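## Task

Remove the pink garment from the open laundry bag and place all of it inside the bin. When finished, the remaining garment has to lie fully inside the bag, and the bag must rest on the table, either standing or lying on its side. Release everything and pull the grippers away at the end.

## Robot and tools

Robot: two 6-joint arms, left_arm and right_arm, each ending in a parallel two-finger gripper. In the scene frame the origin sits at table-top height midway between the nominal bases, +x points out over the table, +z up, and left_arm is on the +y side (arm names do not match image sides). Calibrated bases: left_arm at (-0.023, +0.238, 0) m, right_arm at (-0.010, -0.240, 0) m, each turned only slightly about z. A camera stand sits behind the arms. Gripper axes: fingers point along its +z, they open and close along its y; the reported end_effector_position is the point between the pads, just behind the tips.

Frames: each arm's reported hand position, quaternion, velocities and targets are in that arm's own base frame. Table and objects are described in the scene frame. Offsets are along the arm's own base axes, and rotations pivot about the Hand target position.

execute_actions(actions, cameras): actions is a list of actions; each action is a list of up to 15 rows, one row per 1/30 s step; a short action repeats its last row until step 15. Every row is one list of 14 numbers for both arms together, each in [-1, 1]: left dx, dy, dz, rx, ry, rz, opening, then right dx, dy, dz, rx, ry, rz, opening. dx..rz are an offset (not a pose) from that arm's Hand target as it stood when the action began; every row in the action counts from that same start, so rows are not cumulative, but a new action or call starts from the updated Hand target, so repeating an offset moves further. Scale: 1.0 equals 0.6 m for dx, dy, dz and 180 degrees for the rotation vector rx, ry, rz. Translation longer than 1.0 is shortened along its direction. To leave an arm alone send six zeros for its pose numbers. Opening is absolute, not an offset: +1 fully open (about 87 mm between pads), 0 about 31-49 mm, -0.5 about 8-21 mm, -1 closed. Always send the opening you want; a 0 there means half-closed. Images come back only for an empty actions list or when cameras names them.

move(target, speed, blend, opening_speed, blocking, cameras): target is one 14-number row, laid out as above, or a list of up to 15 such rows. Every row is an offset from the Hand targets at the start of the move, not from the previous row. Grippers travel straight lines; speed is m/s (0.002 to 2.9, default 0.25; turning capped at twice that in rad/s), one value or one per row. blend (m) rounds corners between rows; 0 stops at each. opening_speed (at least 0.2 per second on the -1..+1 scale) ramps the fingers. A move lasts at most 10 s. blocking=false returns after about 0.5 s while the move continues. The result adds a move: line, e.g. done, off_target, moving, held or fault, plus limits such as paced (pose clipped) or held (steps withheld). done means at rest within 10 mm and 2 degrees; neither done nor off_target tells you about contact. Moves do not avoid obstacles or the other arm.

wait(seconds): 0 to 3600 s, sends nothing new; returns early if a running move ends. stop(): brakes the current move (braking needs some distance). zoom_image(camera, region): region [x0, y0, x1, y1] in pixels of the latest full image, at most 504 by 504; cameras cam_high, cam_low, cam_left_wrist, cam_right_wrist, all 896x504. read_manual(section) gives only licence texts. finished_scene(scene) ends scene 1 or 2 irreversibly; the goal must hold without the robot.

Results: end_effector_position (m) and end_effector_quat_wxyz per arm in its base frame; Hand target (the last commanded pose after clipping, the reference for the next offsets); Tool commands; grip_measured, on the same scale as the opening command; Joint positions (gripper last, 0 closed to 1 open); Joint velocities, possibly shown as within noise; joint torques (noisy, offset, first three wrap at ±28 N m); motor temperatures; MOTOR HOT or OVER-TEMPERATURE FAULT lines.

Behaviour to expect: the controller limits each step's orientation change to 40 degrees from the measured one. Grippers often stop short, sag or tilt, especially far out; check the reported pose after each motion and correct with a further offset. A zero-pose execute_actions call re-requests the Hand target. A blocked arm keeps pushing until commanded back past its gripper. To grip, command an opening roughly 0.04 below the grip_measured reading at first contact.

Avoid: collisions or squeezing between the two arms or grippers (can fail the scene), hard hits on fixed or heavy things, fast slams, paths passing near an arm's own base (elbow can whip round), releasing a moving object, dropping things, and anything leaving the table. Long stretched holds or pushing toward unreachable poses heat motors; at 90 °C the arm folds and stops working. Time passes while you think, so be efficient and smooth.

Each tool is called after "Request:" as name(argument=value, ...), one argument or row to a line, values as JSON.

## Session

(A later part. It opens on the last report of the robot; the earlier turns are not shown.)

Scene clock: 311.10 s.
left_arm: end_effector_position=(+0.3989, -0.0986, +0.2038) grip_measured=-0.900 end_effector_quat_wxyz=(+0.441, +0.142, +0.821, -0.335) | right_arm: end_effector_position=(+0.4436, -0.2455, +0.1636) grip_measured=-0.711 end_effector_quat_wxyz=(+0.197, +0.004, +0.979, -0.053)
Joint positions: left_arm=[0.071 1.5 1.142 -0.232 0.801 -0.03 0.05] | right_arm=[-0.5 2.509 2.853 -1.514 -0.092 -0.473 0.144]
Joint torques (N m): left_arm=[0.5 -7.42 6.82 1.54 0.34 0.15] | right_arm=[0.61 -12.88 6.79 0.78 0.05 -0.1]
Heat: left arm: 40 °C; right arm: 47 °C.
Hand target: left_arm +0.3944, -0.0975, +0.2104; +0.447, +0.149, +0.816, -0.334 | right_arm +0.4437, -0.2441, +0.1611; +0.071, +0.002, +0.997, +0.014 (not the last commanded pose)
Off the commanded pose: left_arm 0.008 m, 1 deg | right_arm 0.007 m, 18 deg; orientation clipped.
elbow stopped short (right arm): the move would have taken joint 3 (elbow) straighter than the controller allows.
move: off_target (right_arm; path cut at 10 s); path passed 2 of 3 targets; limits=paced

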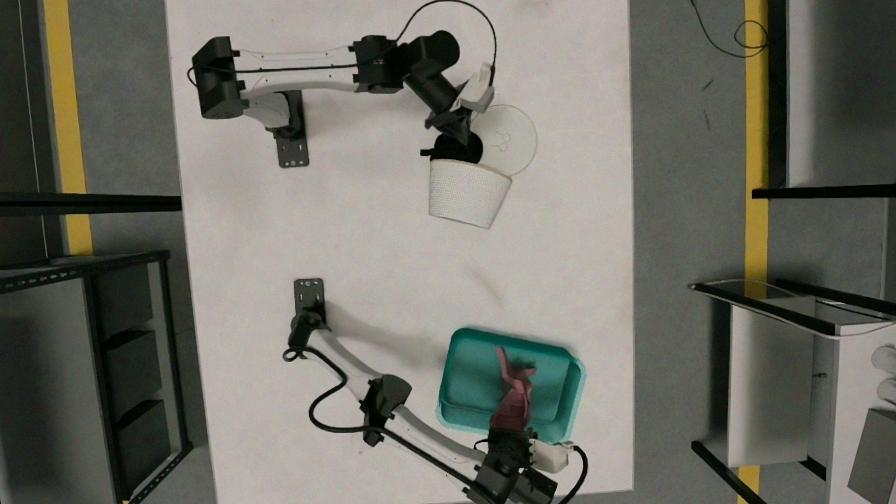

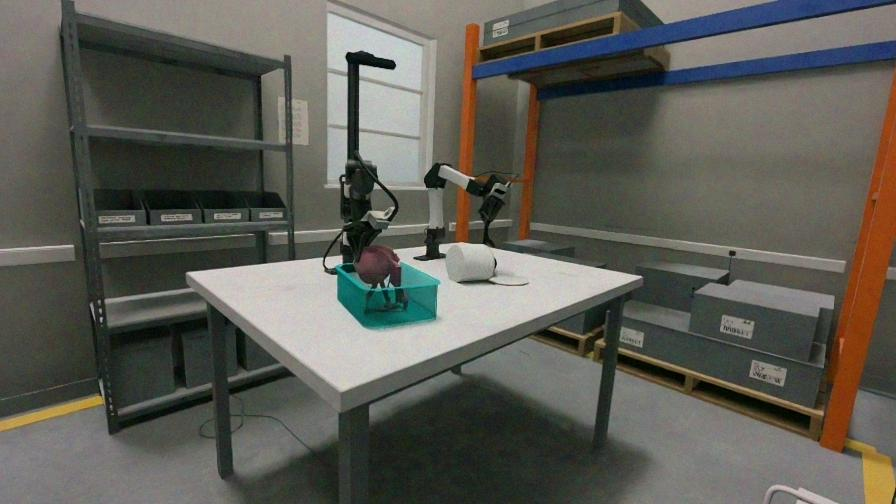

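Request:
move(
  target=[
    [0,0,0,0,0,0,-1,0,0.045,-0.07,0,0,0,-1],
    [0,0,0,0,0,0,-1,0,0.045,-0.07,0,0,0,0],
    [0,0,0,0,0,0,-1,-0.02,0.0,0.25,0,0,0,0.0],
  ],
  speed=0.15,
  cameras=["all"],
)

Request:
zoom_image(
  camera="cam_low",
  region=[320, 160, 540, 340],
)

Request:
zoom_image(
  camera="cam_high",
  region=[370, 80, 590, 260],
)

Scene clock: 320.23 s.
left_arm: end_effector_position=(+0.3989, -0.0986, +0.2038) grip_measured=-0.900 end_effector_quat_wxyz=(+0.441, +0.142, +0.821, -0.335) | right_arm: end_effector_position=(+0.4331, -0.2420, +0.2929) grip_measured=+0.000 end_effector_quat_wxyz=(+0.334, -0.003, +0.933, -0.129)
Joint positions: left_arm=[0.071 1.5 1.142 -0.232 0.801 -0.03 0.05] | right_arm=[-0.504 2.259 2.853 -1.437 -0.092 -0.475 0.5]
Joint torques (N m): left_arm=[0.51 -7.43 6.78 1.55 0.33 0.15] | right_arm=[-0.03 -14.09 6.32 1.5 0.01 -0.07]
Motor temperatures (°C): left_arm=[21 34 33 40 19 20 21] | right_arm=[19 50 36 28 21 23 22]
Heat: left arm: 40 °C; right arm: 50 °C.
Hand target: left_arm +0.3944, -0.0975, +0.2104; +0.447, +0.149, +0.816, -0.334 | right_arm +0.4319, -0.2440, +0.3110; +0.071, +0.002, +0.997, +0.014
Off the commanded pose: left_arm 0.008 m, 1 deg | right_arm 0.018 m, 35 deg.
elbow stopped short (right arm): the move would have taken joint 3 (elbow) straighter than the controller allows.
move: off_target (right_arm); target 2's new opening was sent with right_arm's hand 0.012 m and 10 deg from that target

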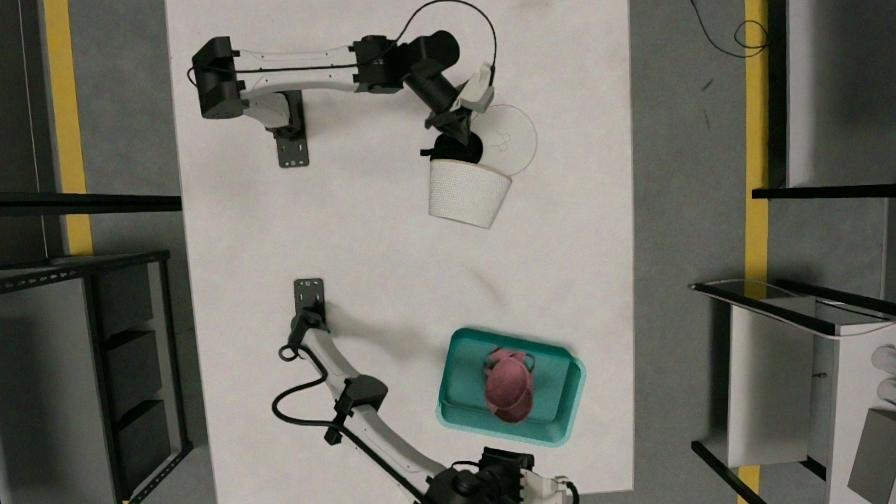

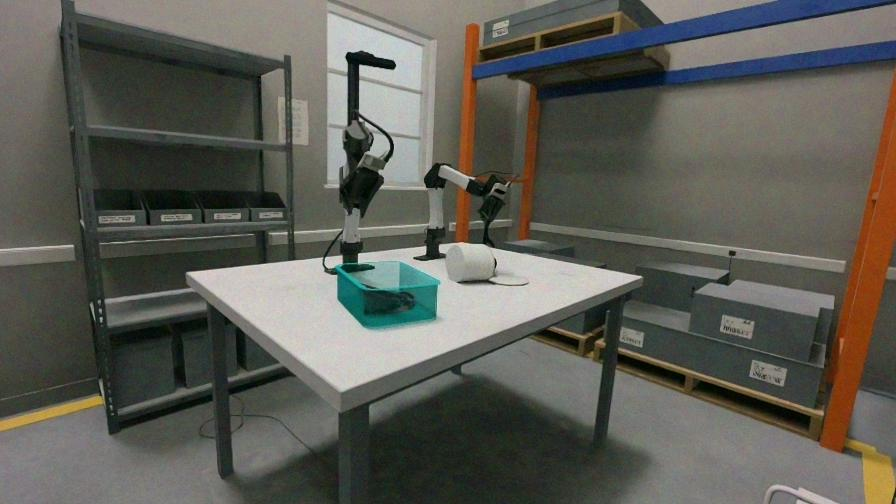

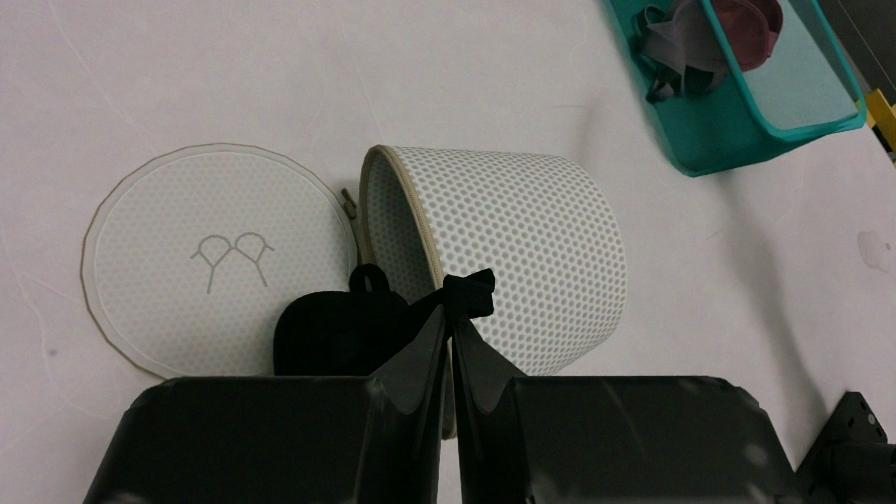

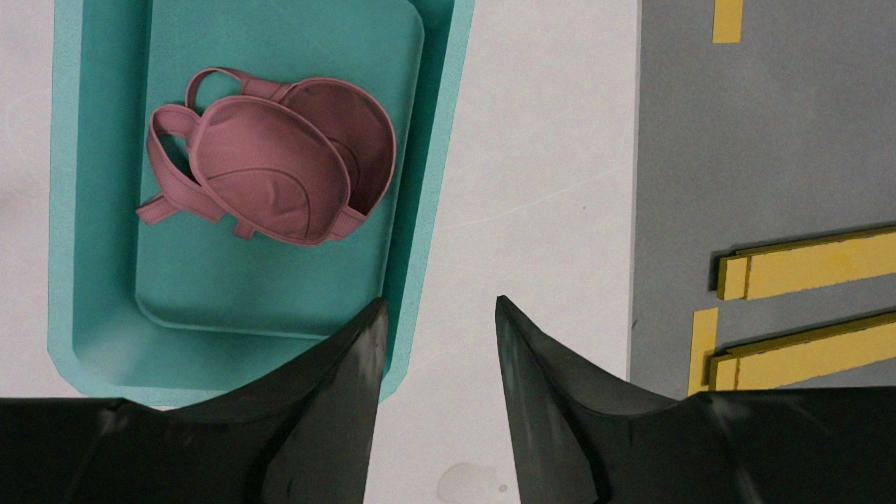

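Scaled by 2.291 from the camera's image (finer frame: 1280x720).

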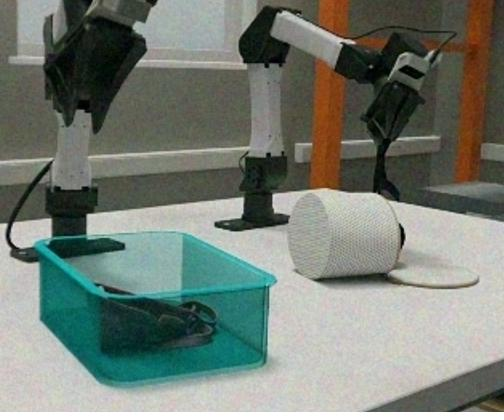

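Scaled by 2.291 from the camera's image (finer frame: 1280x720).

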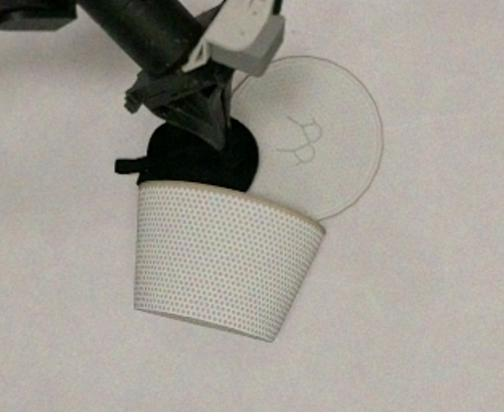

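Request:
move(
  target=[
    [0,0.02,0.23,0,0,0,-1,-0.1,0.05,0.05,0,0,0,0],
    [-0.06,0.28,0.2,0,0,0.06,-1,-0.1,0.05,0.05,0,0,0,0],
    [-0.06,0.3,-0.18,0,0,0.06,-1,-0.1,0.05,0.05,0,0,0,0],
    [-0.06,0.3,-0.18,0,0,0.06,0.2,-0.1,0.05,0.05,0,0,0,0],
  ],
  speed=0.2,
  blend=[0.02,0.02,0,0],
  cameras=["all"],
)

Request:
zoom_image(
  camera="cam_high",
  region=[330, 40, 570, 250],
)

Scene clock: 353.17 s.
left_arm: end_effector_position=(+0.3582, +0.0819, +0.1013) grip_measured=+0.200 end_effector_quat_wxyz=(+0.473, +0.075, +0.830, -0.287) | right_arm: end_effector_position=(+0.3824, -0.2169, +0.3324) grip_measured=+0.000 end_effector_quat_wxyz=(+0.330, -0.002, +0.935, -0.129)
Joint positions: left_arm=[0.634 1.656 0.955 -0.255 1.077 0.44 0.6] | right_arm=[-0.509 2.103 2.806 -1.553 -0.092 -0.479 0.5]
Joint torques (N m): left_arm=[0.42 -6.08 5.89 1.36 0.55 -0.11] | right_arm=[-0.12 -12.92 3.9 1.18 0.03 -0.09]
Heat: left arm: 40 °C; right arm: 51 °C.
Hand target: left_arm +0.3584, +0.0825, +0.1024; +0.477, +0.072, +0.827, -0.290 | right_arm +0.3718, -0.2141, +0.3410; +0.071, +0.002, +0.997, +0.014
Off the commanded pose: left_arm 0.001 m, 1 deg | right_arm 0.014 m, 35 deg.
elbow stopped short (right arm): the move would have taken joint 3 (elbow) straighter than the controller allows.
joint sent to its limit (right arm) — joint 4 (wrist pitch), lower limit. The joint targets are off in orientation, not in position.
move: off_target (right_arm)

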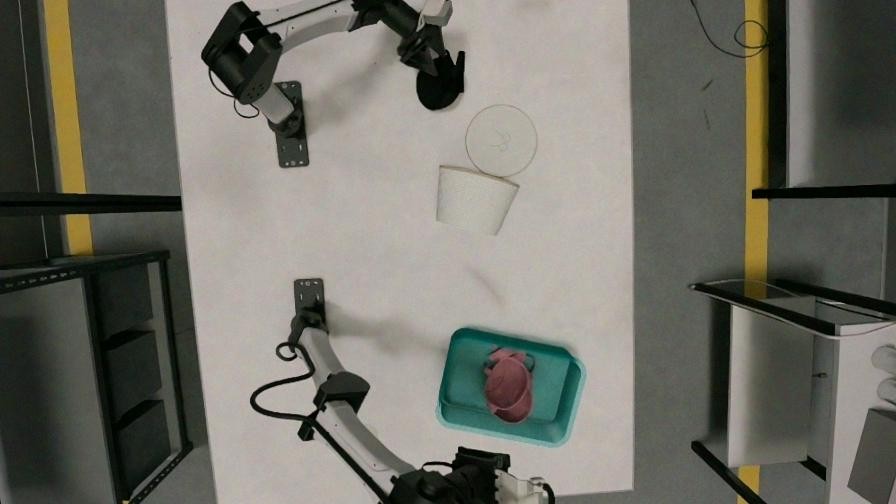

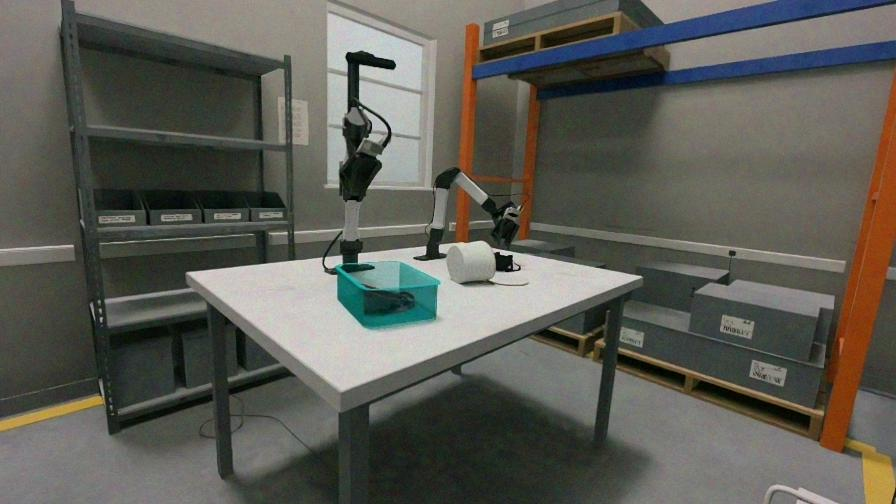

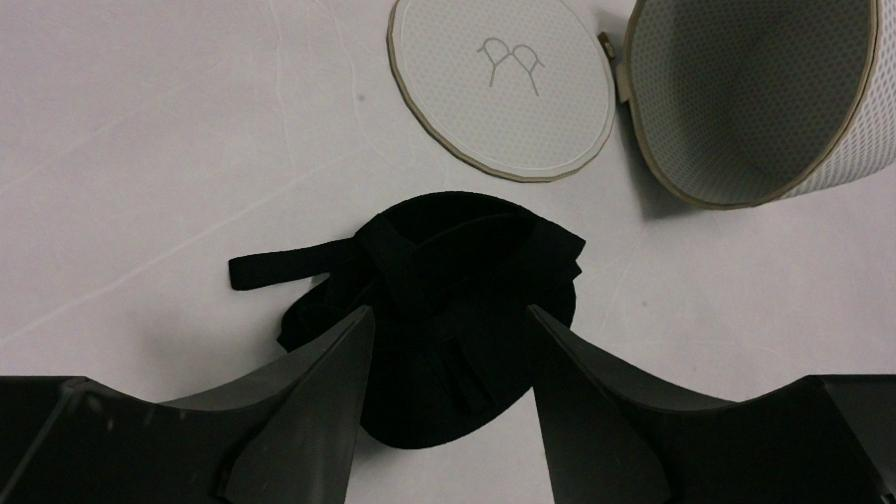

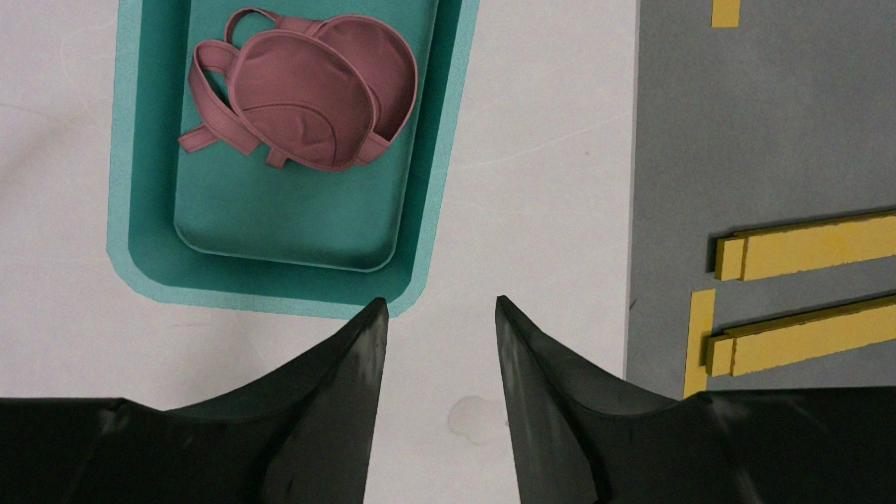

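Scaled by 2.100 from the camera's image (finer frame: 1280x720).

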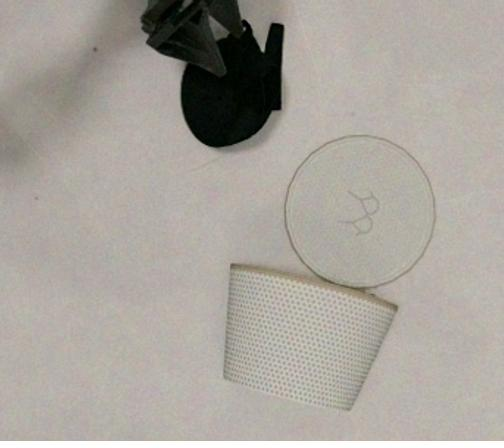

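Request:
move(
  target=[
    [0,0,0.0,0.049,0.067,0,0.6,0,0,0,0,0,0,0],
    [0,0,-0.14,0.049,0.067,0,0.6,0,0,0,0,0,0,0],
    [0,0,-0.14,0.049,0.067,0,-1,0,0,0,0,0,0,0],
    [0.04,0,0.2,0,0,0,-1,0,0,0,0,0,0,0],
  ],
  speed=0.15,
  cameras=["all"],
)

Request:
zoom_image(
  camera="cam_high",
  region=[330, 40, 570, 250],
)

Request:
zoom_image(
  camera="cam_low",
  region=[400, 150, 580, 310],
)

Scene clock: 371.43 s.
left_arm: end_effector_position=(+0.3824, +0.0821, +0.2047) grip_measured=-0.899 end_effector_quat_wxyz=(+0.463, +0.067, +0.834, -0.293) | right_arm: end_effector_position=(+0.3824, -0.2169, +0.3324) grip_measured=+0.000 end_effector_quat_wxyz=(+0.330, -0.002, +0.935, -0.129)
Joint positions: left_arm=[0.59 1.633 1.355 -0.643 1.045 0.367 0.051] | right_arm=[-0.509 2.103 2.806 -1.553 -0.092 -0.479 0.5]
Joint torques (N m): left_arm=[0.49 -8.01 9.42 1.2 0.57 -0.11] | right_arm=[-0.12 -12.94 3.9 1.19 0.03 -0.08]
Heat: left arm: 38 °C; right arm: 52 °C.
Hand target: left_arm +0.3824, +0.0825, +0.2224; +0.477, +0.072, +0.827, -0.290 | right_arm +0.3718, -0.2141, +0.3410; +0.071, +0.002, +0.997, +0.014
Off the commanded pose: left_arm 0.018 m, 2 deg | right_arm 0.014 m, 35 deg.
joint sent to its limit (right arm) — joint 4 (wrist pitch), lower limit. The joint targets are off in orientation, not in position.
move: off_target (left_arm)

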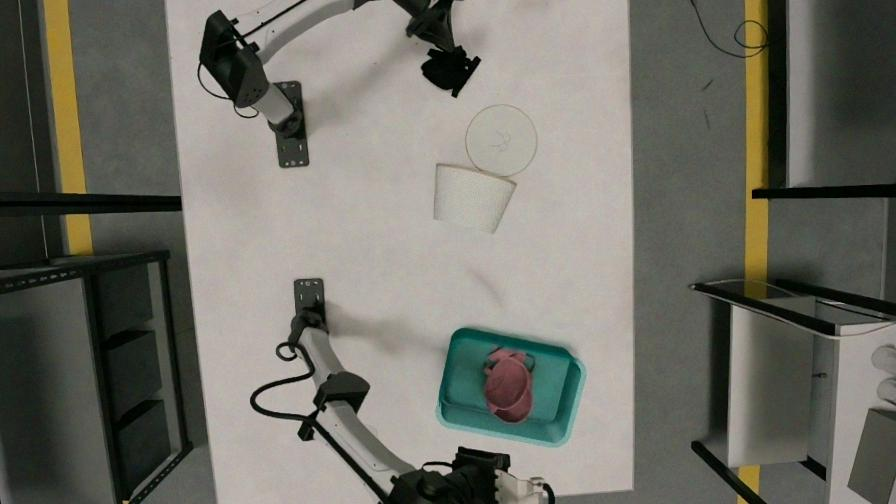

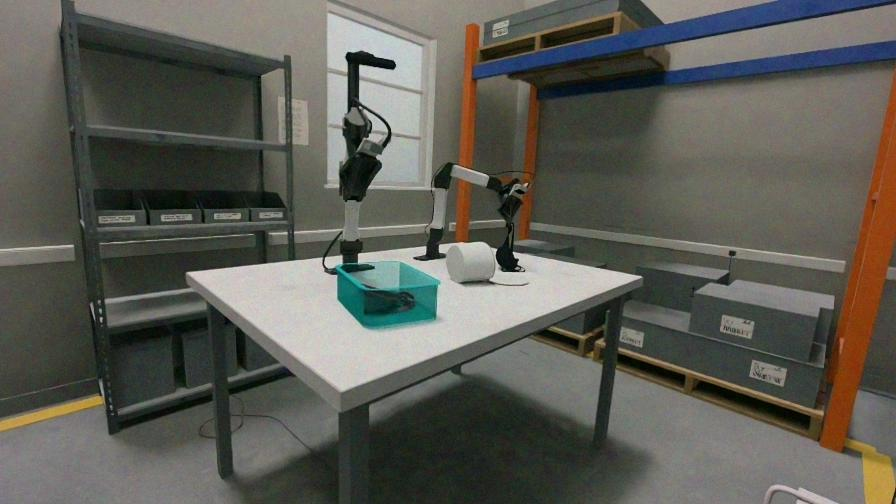

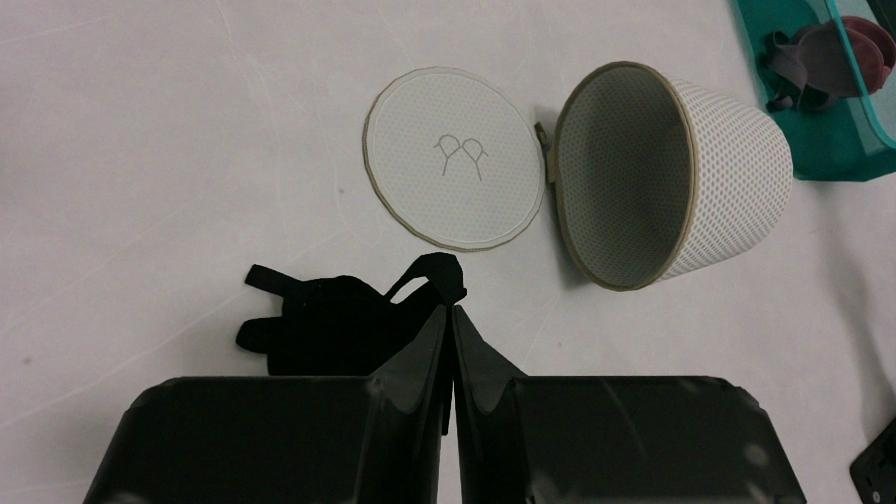

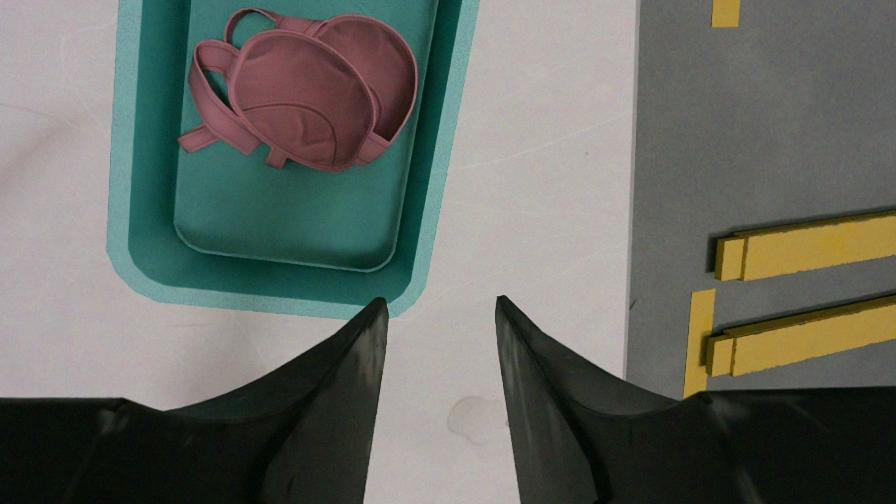

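Scaled by 2.100 from the camera's image (finer frame: 1280x720).

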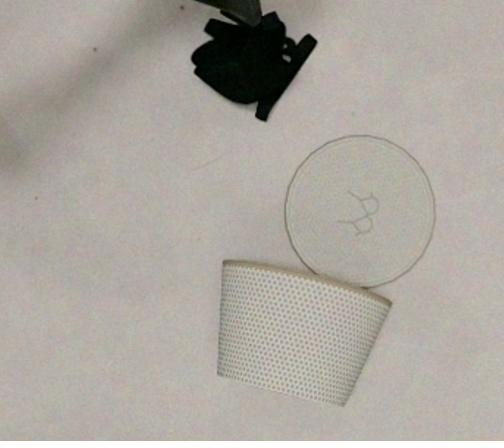

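Scaled by 2.800 from the camera's image (finer frame: 1280x720).

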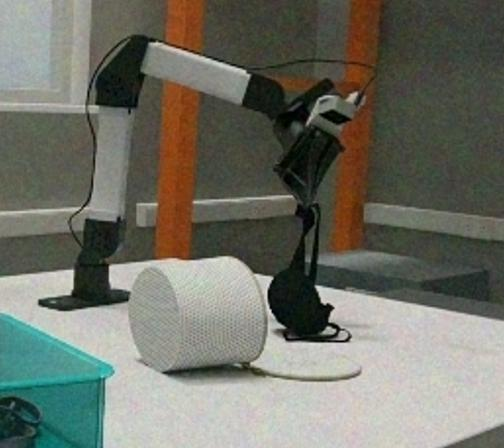

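Request:
move(
  target=[
    [0.0,0,0.08,0,0,0,-1,0,0,0,0,0,0,0],
    [0.2,0.05,0.08,0,0,0,-1,0,0,0,0,0,0,0],
    [0.22,0.05,-0.22,0,0,0,-1,0,0,0,0,0,0,0],
    [0.22,0.05,-0.22,0,0,0,0.2,0,0,0,0,0,0,0],
    [0.1,0.1,0.1,0,0,-0.05,0.2,0,0,0,0,0,0,0],
  ],
  speed=0.25,
  blend=[0.02,0.02,0,0,0],
  cameras=["cam_high"],
)

Scene clock: 391.83 s.
left_arm: end_effector_position=(+0.4413, +0.1428, +0.2839) grip_measured=+0.200 end_effector_quat_wxyz=(+0.460, +0.127, +0.817, -0.325) | right_arm: end_effector_position=(+0.3824, -0.2169, +0.3324) grip_measured=+0.000 end_effector_quat_wxyz=(+0.330, -0.002, +0.935, -0.129)
Joint positions: left_arm=[0.644 2.32 2.691 -1.564 1.166 0.702 0.6] | right_arm=[-0.509 2.103 2.806 -1.553 -0.092 -0.479 0.5]
Joint torques (N m): left_arm=[-0.28 -9.18 7.21 0.75 0.48 0.15] | right_arm=[-0.1 -12.9 3.92 1.19 0.03 -0.09]
Heat: left arm: 37 °C; right arm: 53 °C.
Hand target: left_arm +0.4424, +0.1426, +0.2823; +0.453, +0.136, +0.819, -0.327 | right_arm +0.3718, -0.2141, +0.3410; +0.071, +0.002, +0.997, +0.014
Off the commanded pose: left_arm 0.002 m, 1 deg | right_arm 0.014 m, 35 deg.
joint sent to its limit (left arm) — joint 4 (wrist pitch), lower limit. The joint targets still meet the commanded pose.
joint sent to its limit (right arm) — joint 4 (wrist pitch), lower limit. The joint targets are off in orientation, not in position.
move: done

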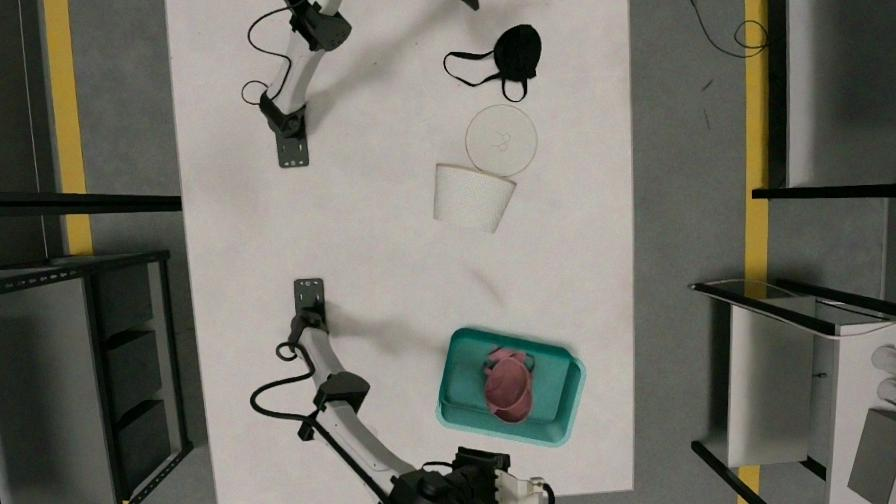

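Request:
move(
  target=[
    [-0.196,-0.2,-0.1,0.017,-0.157,-0.186,0,0,0,0,0,0,0,0],
    [-0.2,-0.26,-0.329,0.017,-0.157,-0.186,0,0,0,0,0,0,0,0],
  ],
  speed=0.25,
  blend=[0.03,0],
  cameras=["cam_high","cam_left_wrist"],
)

Scene clock: 403.20 s.
left_arm: end_effector_position=(+0.3206, -0.0122, +0.0874) grip_measured=+0.000 end_effector_quat_wxyz=(+0.509, +0.437, +0.648, -0.360) | right_arm: end_effector_position=(+0.3824, -0.2169, +0.3324) grip_measured=+0.000 end_effector_quat_wxyz=(+0.330, -0.002, +0.935, -0.129)
Joint positions: left_arm=[0.486 1.943 1.174 -1.297 1.315 2.057 0.5] | right_arm=[-0.509 2.103 2.806 -1.553 -0.092 -0.479 0.5]
Joint torques (N m): left_arm=[-0.49 -6.23 4.4 -0.26 0.64 0.13] | right_arm=[-0.1 -12.92 3.92 1.19 0.03 -0.08]
Heat: left arm: 38 °C; right arm: 54 °C.
Hand target: left_arm +0.3224, -0.0134, +0.0850; +0.520, +0.450, +0.620, -0.378 | right_arm +0.3718, -0.2141, +0.3410; +0.071, +0.002, +0.997, +0.014
Off the commanded pose: left_arm 0.003 m, 4 deg | right_arm 0.014 m, 35 deg.
joint sent to its limit (left arm) — joint 6 (wrist roll), upper limit. The joint targets are off in orientation, not in position.
joint sent to its limit (right arm) — joint 4 (wrist pitch), lower limit. The joint targets are off in orientation, not in position.
move: off_target (left_arm)

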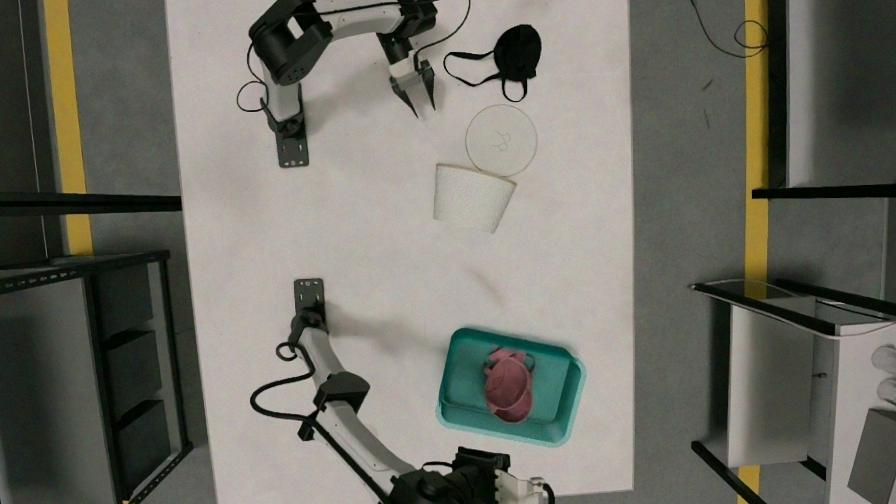

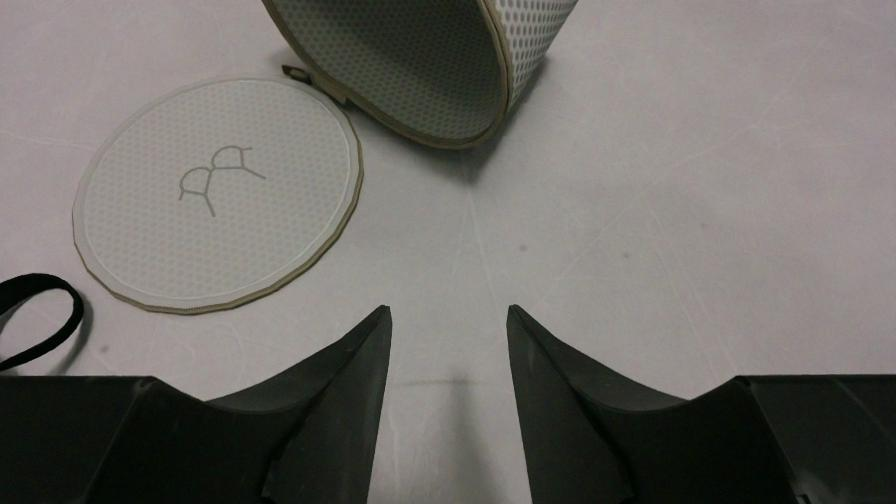

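Request:
move(
  target=[0.022,-0.145,-0.008,0,0,0,0,0,0,0,0,0,0,0],
  speed=0.2,
  cameras=["cam_high","cam_left_wrist"],
)

Scene clock: 416.63 s.
left_arm: end_effector_position=(+0.3341, -0.0995, +0.0741) grip_measured=+0.000 end_effector_quat_wxyz=(+0.513, +0.445, +0.622, -0.390) | right_arm: end_effector_position=(+0.3824, -0.2169, +0.3324) grip_measured=+0.000 end_effector_quat_wxyz=(+0.330, -0.002, +0.935, -0.129)
Joint positions: left_arm=[0.204 1.74 0.791 -0.111 1.375 1.022 0.5] | right_arm=[-0.509 2.103 2.806 -1.553 -0.092 -0.479 0.5]
Joint torques (N m): left_arm=[-0.49 -8.14 4.97 1.11 0.4 -0.13] | right_arm=[-0.13 -12.93 3.92 1.19 0.03 -0.08]
Motor temperatures (°C): left_arm=[21 37 33 34 19 20 20] | right_arm=[19 54 34 27 21 22 20]
Heat: left arm: 37 °C; right arm: 54 °C.
Hand target: left_arm +0.3356, -0.1005, +0.0802; +0.520, +0.450, +0.620, -0.378 | right_arm +0.3718, -0.2141, +0.3410; +0.071, +0.002, +0.997, +0.014
Off the commanded pose: left_arm 0.006 m, 2 deg | right_arm 0.014 m, 35 deg.
joint sent to its limit (right arm) — joint 4 (wrist pitch), lower limit. The joint targets are off in orientation, not in position.
move: done

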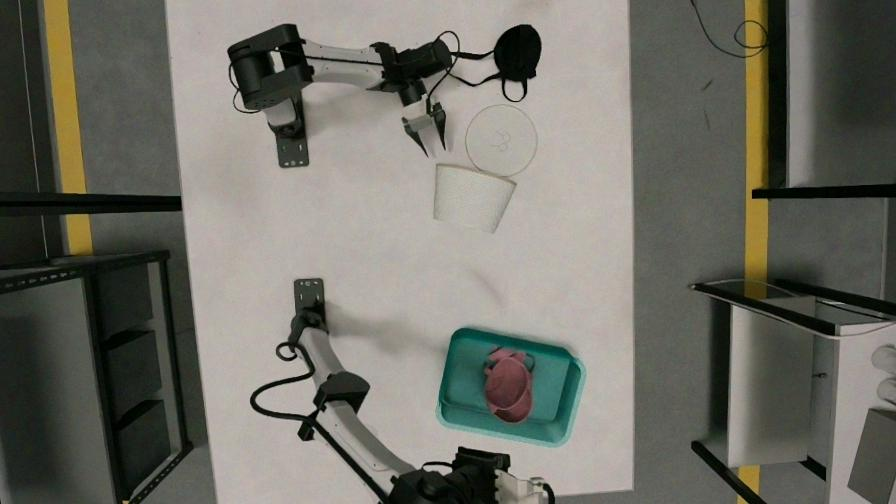

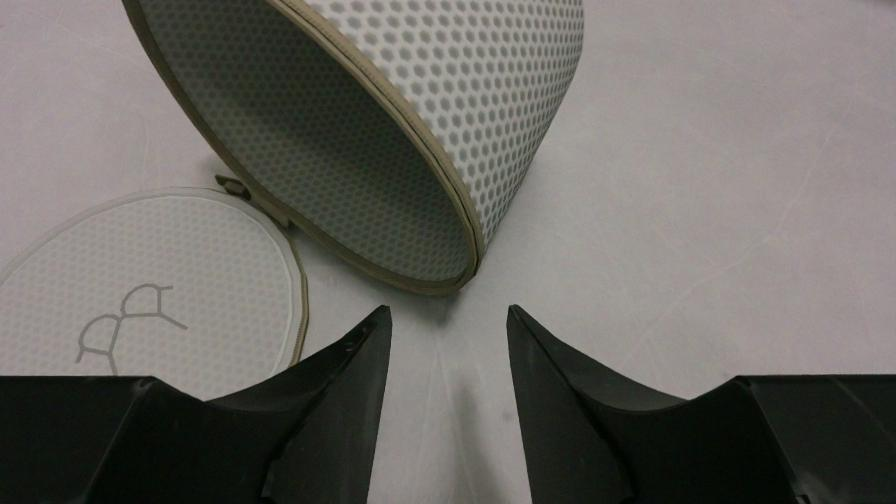

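Request:
move(
  target=[
    [0.022,-0.08,0.01,0,0,0,0,0,0,0,0,0,0,0],
    [0.022,-0.08,0.01,0,0,0,-1,0,0,0,0,0,0,0],
  ],
  speed=0.12,
  cameras=["cam_high","cam_left_wrist"],
)

Scene clock: 421.47 s.
left_arm: end_effector_position=(+0.3473, -0.1472, +0.0782) grip_measured=-0.824 end_effector_quat_wxyz=(+0.511, +0.446, +0.625, -0.386) | right_arm: end_effector_position=(+0.3824, -0.2169, +0.3324) grip_measured=+0.000 end_effector_quat_wxyz=(+0.330, -0.002, +0.935, -0.129)
Joint positions: left_arm=[0.036 1.734 0.691 0.439 1.248 0.552 0.088] | right_arm=[-0.509 2.103 2.806 -1.553 -0.092 -0.479 0.5]
Joint torques (N m): left_arm=[-0.47 -7.86 5.09 1.55 0.22 -0.12] | right_arm=[-0.12 -12.93 3.93 1.19 0.03 -0.08]
Heat: left arm: 37 °C; right arm: 54 °C.
Hand target: left_arm +0.3488, -0.1484, +0.0862; +0.520, +0.450, +0.620, -0.378 | right_arm +0.3718, -0.2141, +0.3410; +0.071, +0.002, +0.997, +0.014
Off the commanded pose: left_arm 0.008 m, 2 deg | right_arm 0.014 m, 35 deg.
joint sent to its limit (right arm) — joint 4 (wrist pitch), lower limit. The joint targets are off in orientation, not in position.
move: done

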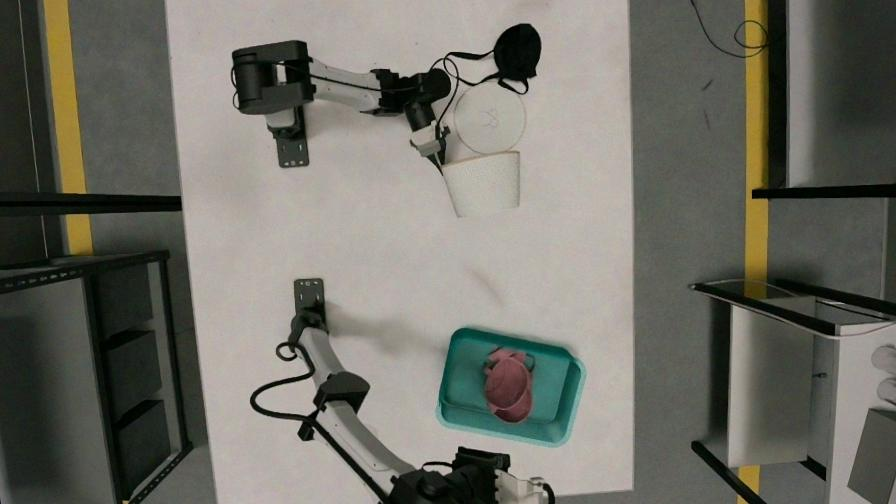

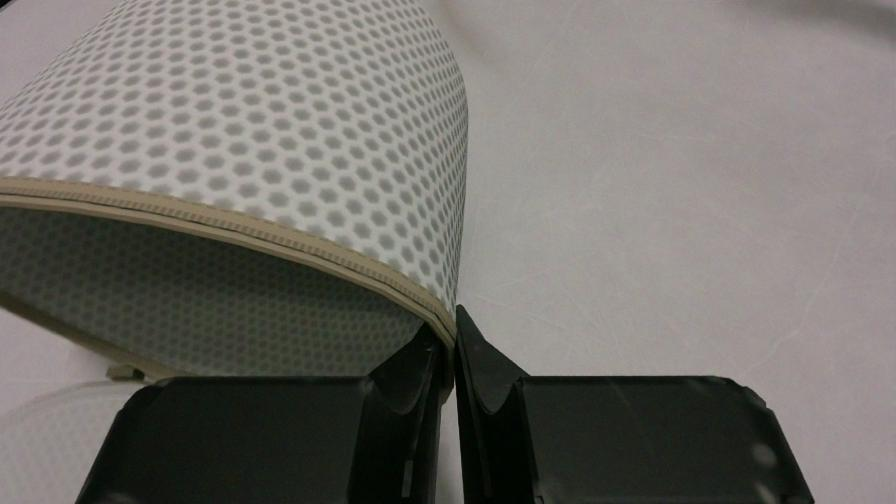

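Request:
move(
  target=[
    [0.0,0.0,0.08,0.1,0.04,0,-1,0,0,0,0,0,0,0],
    [0.0,0.0,0.2,0.388,0.15,-0.008,-1,0,0,0,0,0,0,0],
  ],
  speed=0.12,
  blend=[0.03,0],
  cameras=["all"],
)

Request:
zoom_image(
  camera="cam_low",
  region=[400, 150, 580, 310],
)

Scene clock: 434.53 s.
left_arm: end_effector_position=(+0.3489, -0.1491, +0.1967) grip_measured=-0.824 end_effector_quat_wxyz=(+0.092, +0.578, +0.810, -0.042) | right_arm: end_effector_position=(+0.3824, -0.2169, +0.3324) grip_measured=+0.000 end_effector_quat_wxyz=(+0.330, -0.002, +0.935, -0.129)
Joint positions: left_arm=[-0.428 2.018 2.178 -1.566 0.117 0.801 0.088] | right_arm=[-0.509 2.103 2.806 -1.553 -0.092 -0.479 0.5]
Joint torques (N m): left_arm=[-0.4 -9.22 7.92 0.58 -0.05 -0.14] | right_arm=[-0.1 -12.92 3.92 1.19 0.03 -0.09]
Motor temperatures (°C): left_arm=[21 38 33 35 19 20 21] | right_arm=[19 55 34 27 21 22 20]
Heat: left arm: 38 °C; right arm: 55 °C.
Hand target: left_arm +0.3489, -0.1484, +0.2061; +0.017, +0.577, +0.815, -0.053 | right_arm +0.3718, -0.2141, +0.3410; +0.071, +0.002, +0.997, +0.014
Off the commanded pose: left_arm 0.010 m, 9 deg | right_arm 0.014 m, 35 deg.
joint sent to its limit (left arm) — joint 4 (wrist pitch), lower limit. The joint targets are off in orientation, not in position.
joint sent to its limit (right arm) — joint 4 (wrist pitch), lower limit. The joint targets are off in orientation, not in position.
move: off_target (left_arm)

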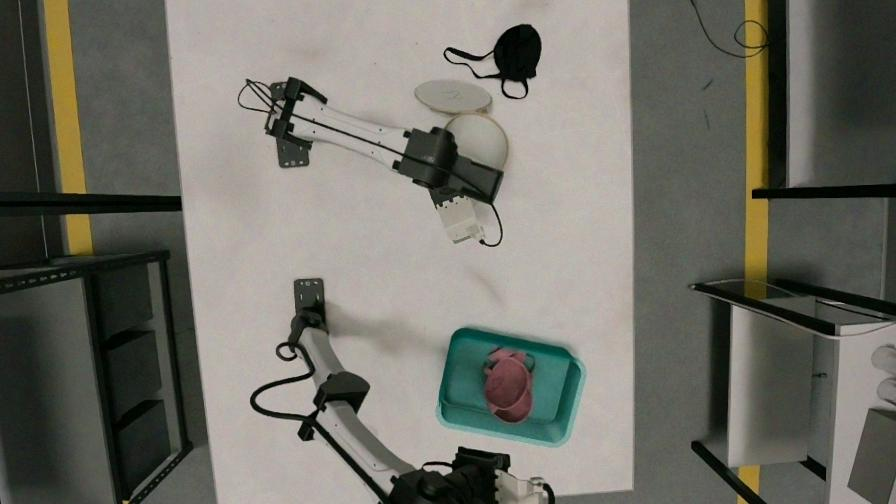

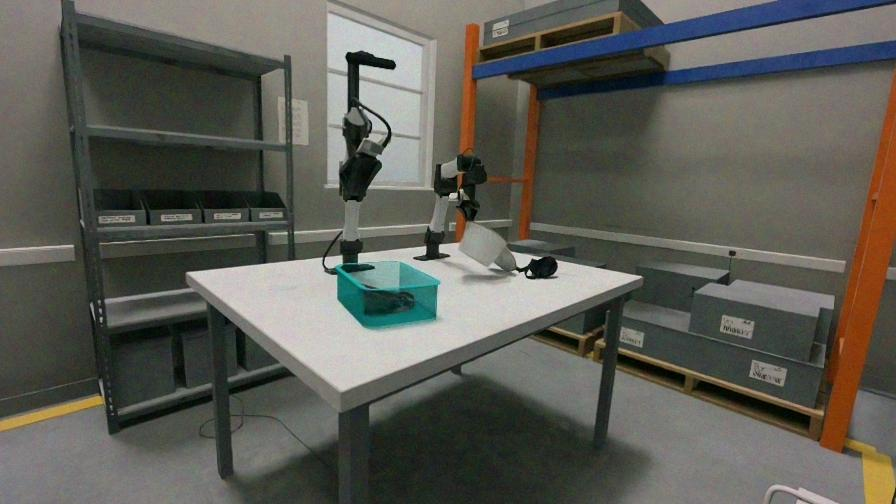

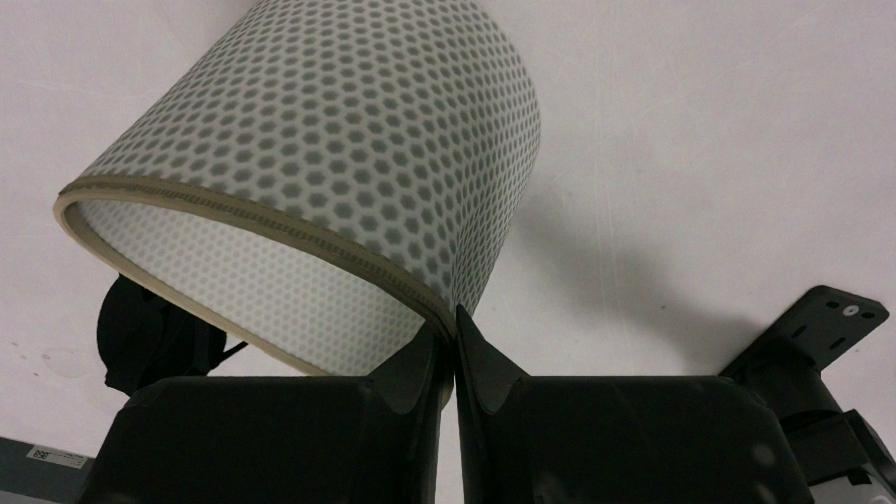

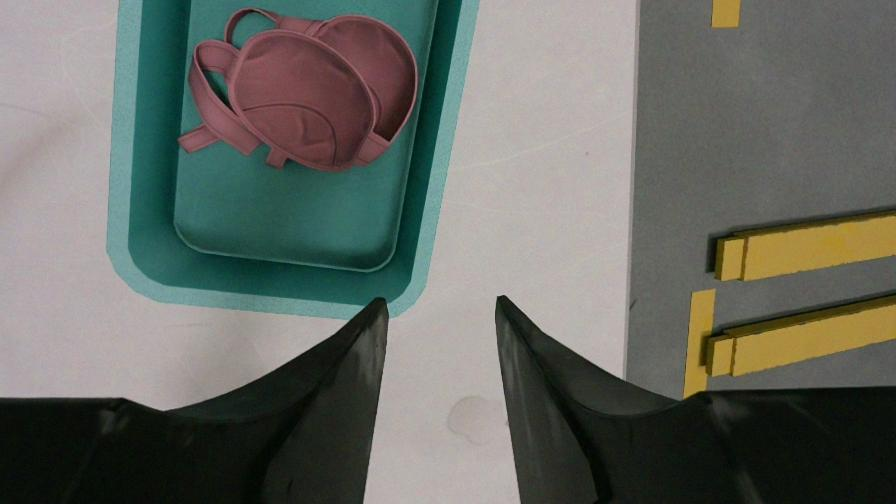

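Scaled by 2.800 from the camera's image (finer frame: 1280x720).

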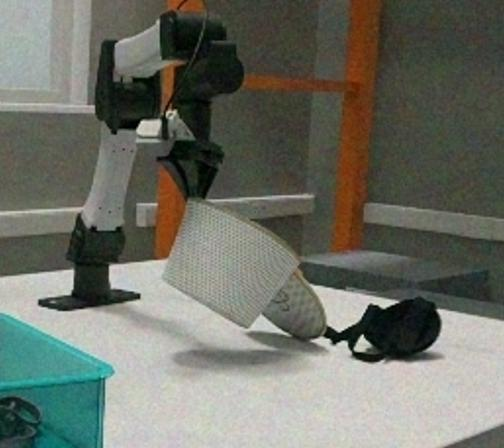

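Request:
move(
  target=[-0.01,-0.05,-0.13,0,0,0,-1,0,0,0,0,0,0,0],
  speed=0.1,
  cameras=["cam_low","cam_left_wrist","cam_high"],
)

Request:
zoom_image(
  camera="cam_low",
  region=[400, 150, 580, 310],
)

Scene clock: 439.90 s.
left_arm: end_effector_position=(+0.3400, -0.1758, +0.1314) grip_measured=-0.824 end_effector_quat_wxyz=(+0.014, +0.580, +0.812, -0.056) | right_arm: end_effector_position=(+0.3824, -0.2169, +0.3324) grip_measured=+0.000 end_effector_quat_wxyz=(+0.330, -0.002, +0.935, -0.129)
Joint positions: left_arm=[-0.498 2.139 2.088 -1.506 0.115 0.742 0.088] | right_arm=[-0.509 2.103 2.806 -1.553 -0.092 -0.479 0.5]
Joint torques (N m): left_arm=[-0.31 -8.99 5.98 0.58 0.05 -0.12] | right_arm=[-0.12 -12.92 3.92 1.19 0.03 -0.09]
Motor temperatures (°C): left_arm=[21 39 33 34 19 20 21] | right_arm=[19 55 34 27 21 22 20]
Heat: left arm: 39 °C; right arm: 55 °C.
Hand target: left_arm +0.3428, -0.1784, +0.1283; +0.017, +0.577, +0.815, -0.053 | right_arm +0.3718, -0.2141, +0.3410; +0.071, +0.002, +0.997, +0.014
Off the commanded pose: left_arm 0.005 m, 1 deg | right_arm 0.014 m, 35 deg.
joint sent to its limit (right arm) — joint 4 (wrist pitch), lower limit. The joint targets are off in orientation, not in position.
move: done
Images, in order (width x height): cam_high 896x504, cam_low 896x504, cam_left_wrist 896x504.

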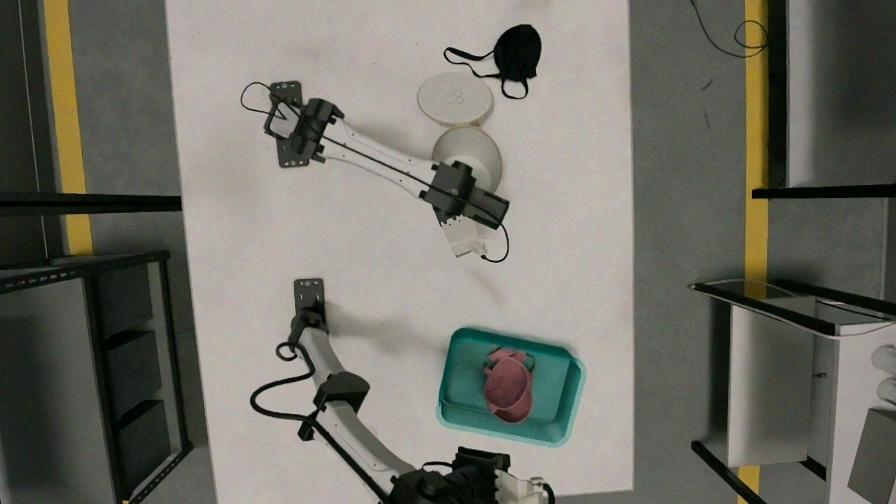

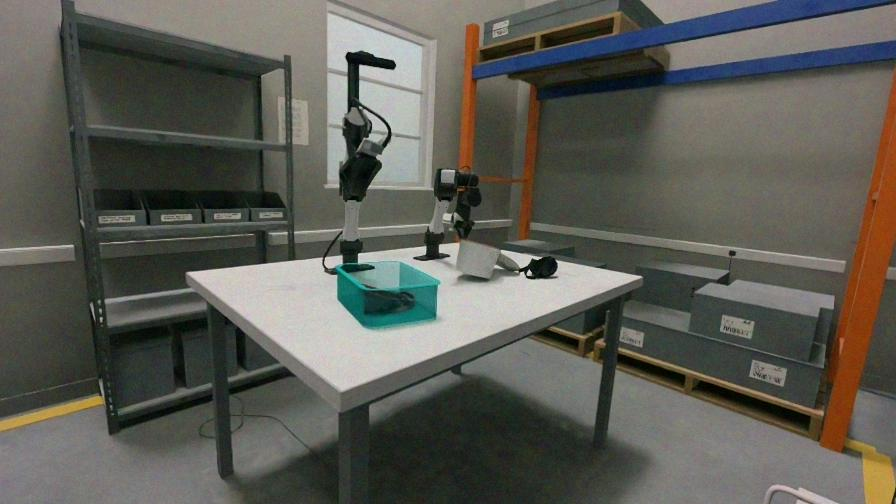

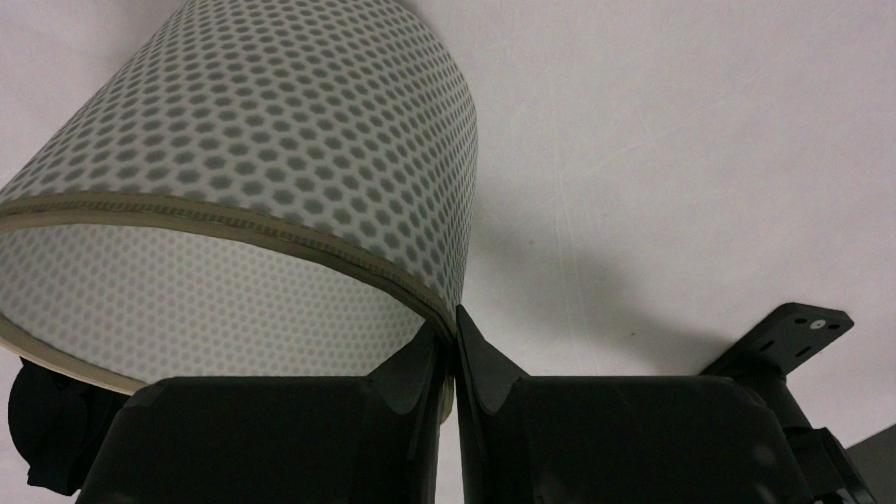

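Scaled by 2.800 from the camera's image (finer frame: 1280x720).

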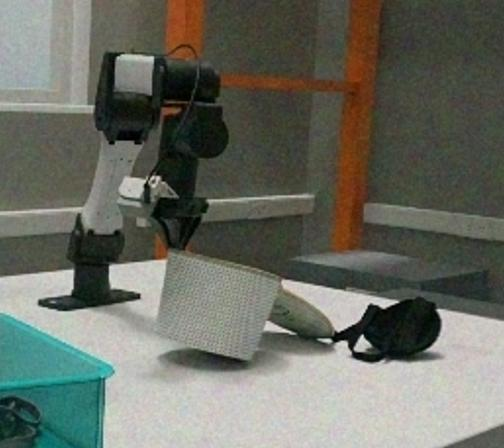

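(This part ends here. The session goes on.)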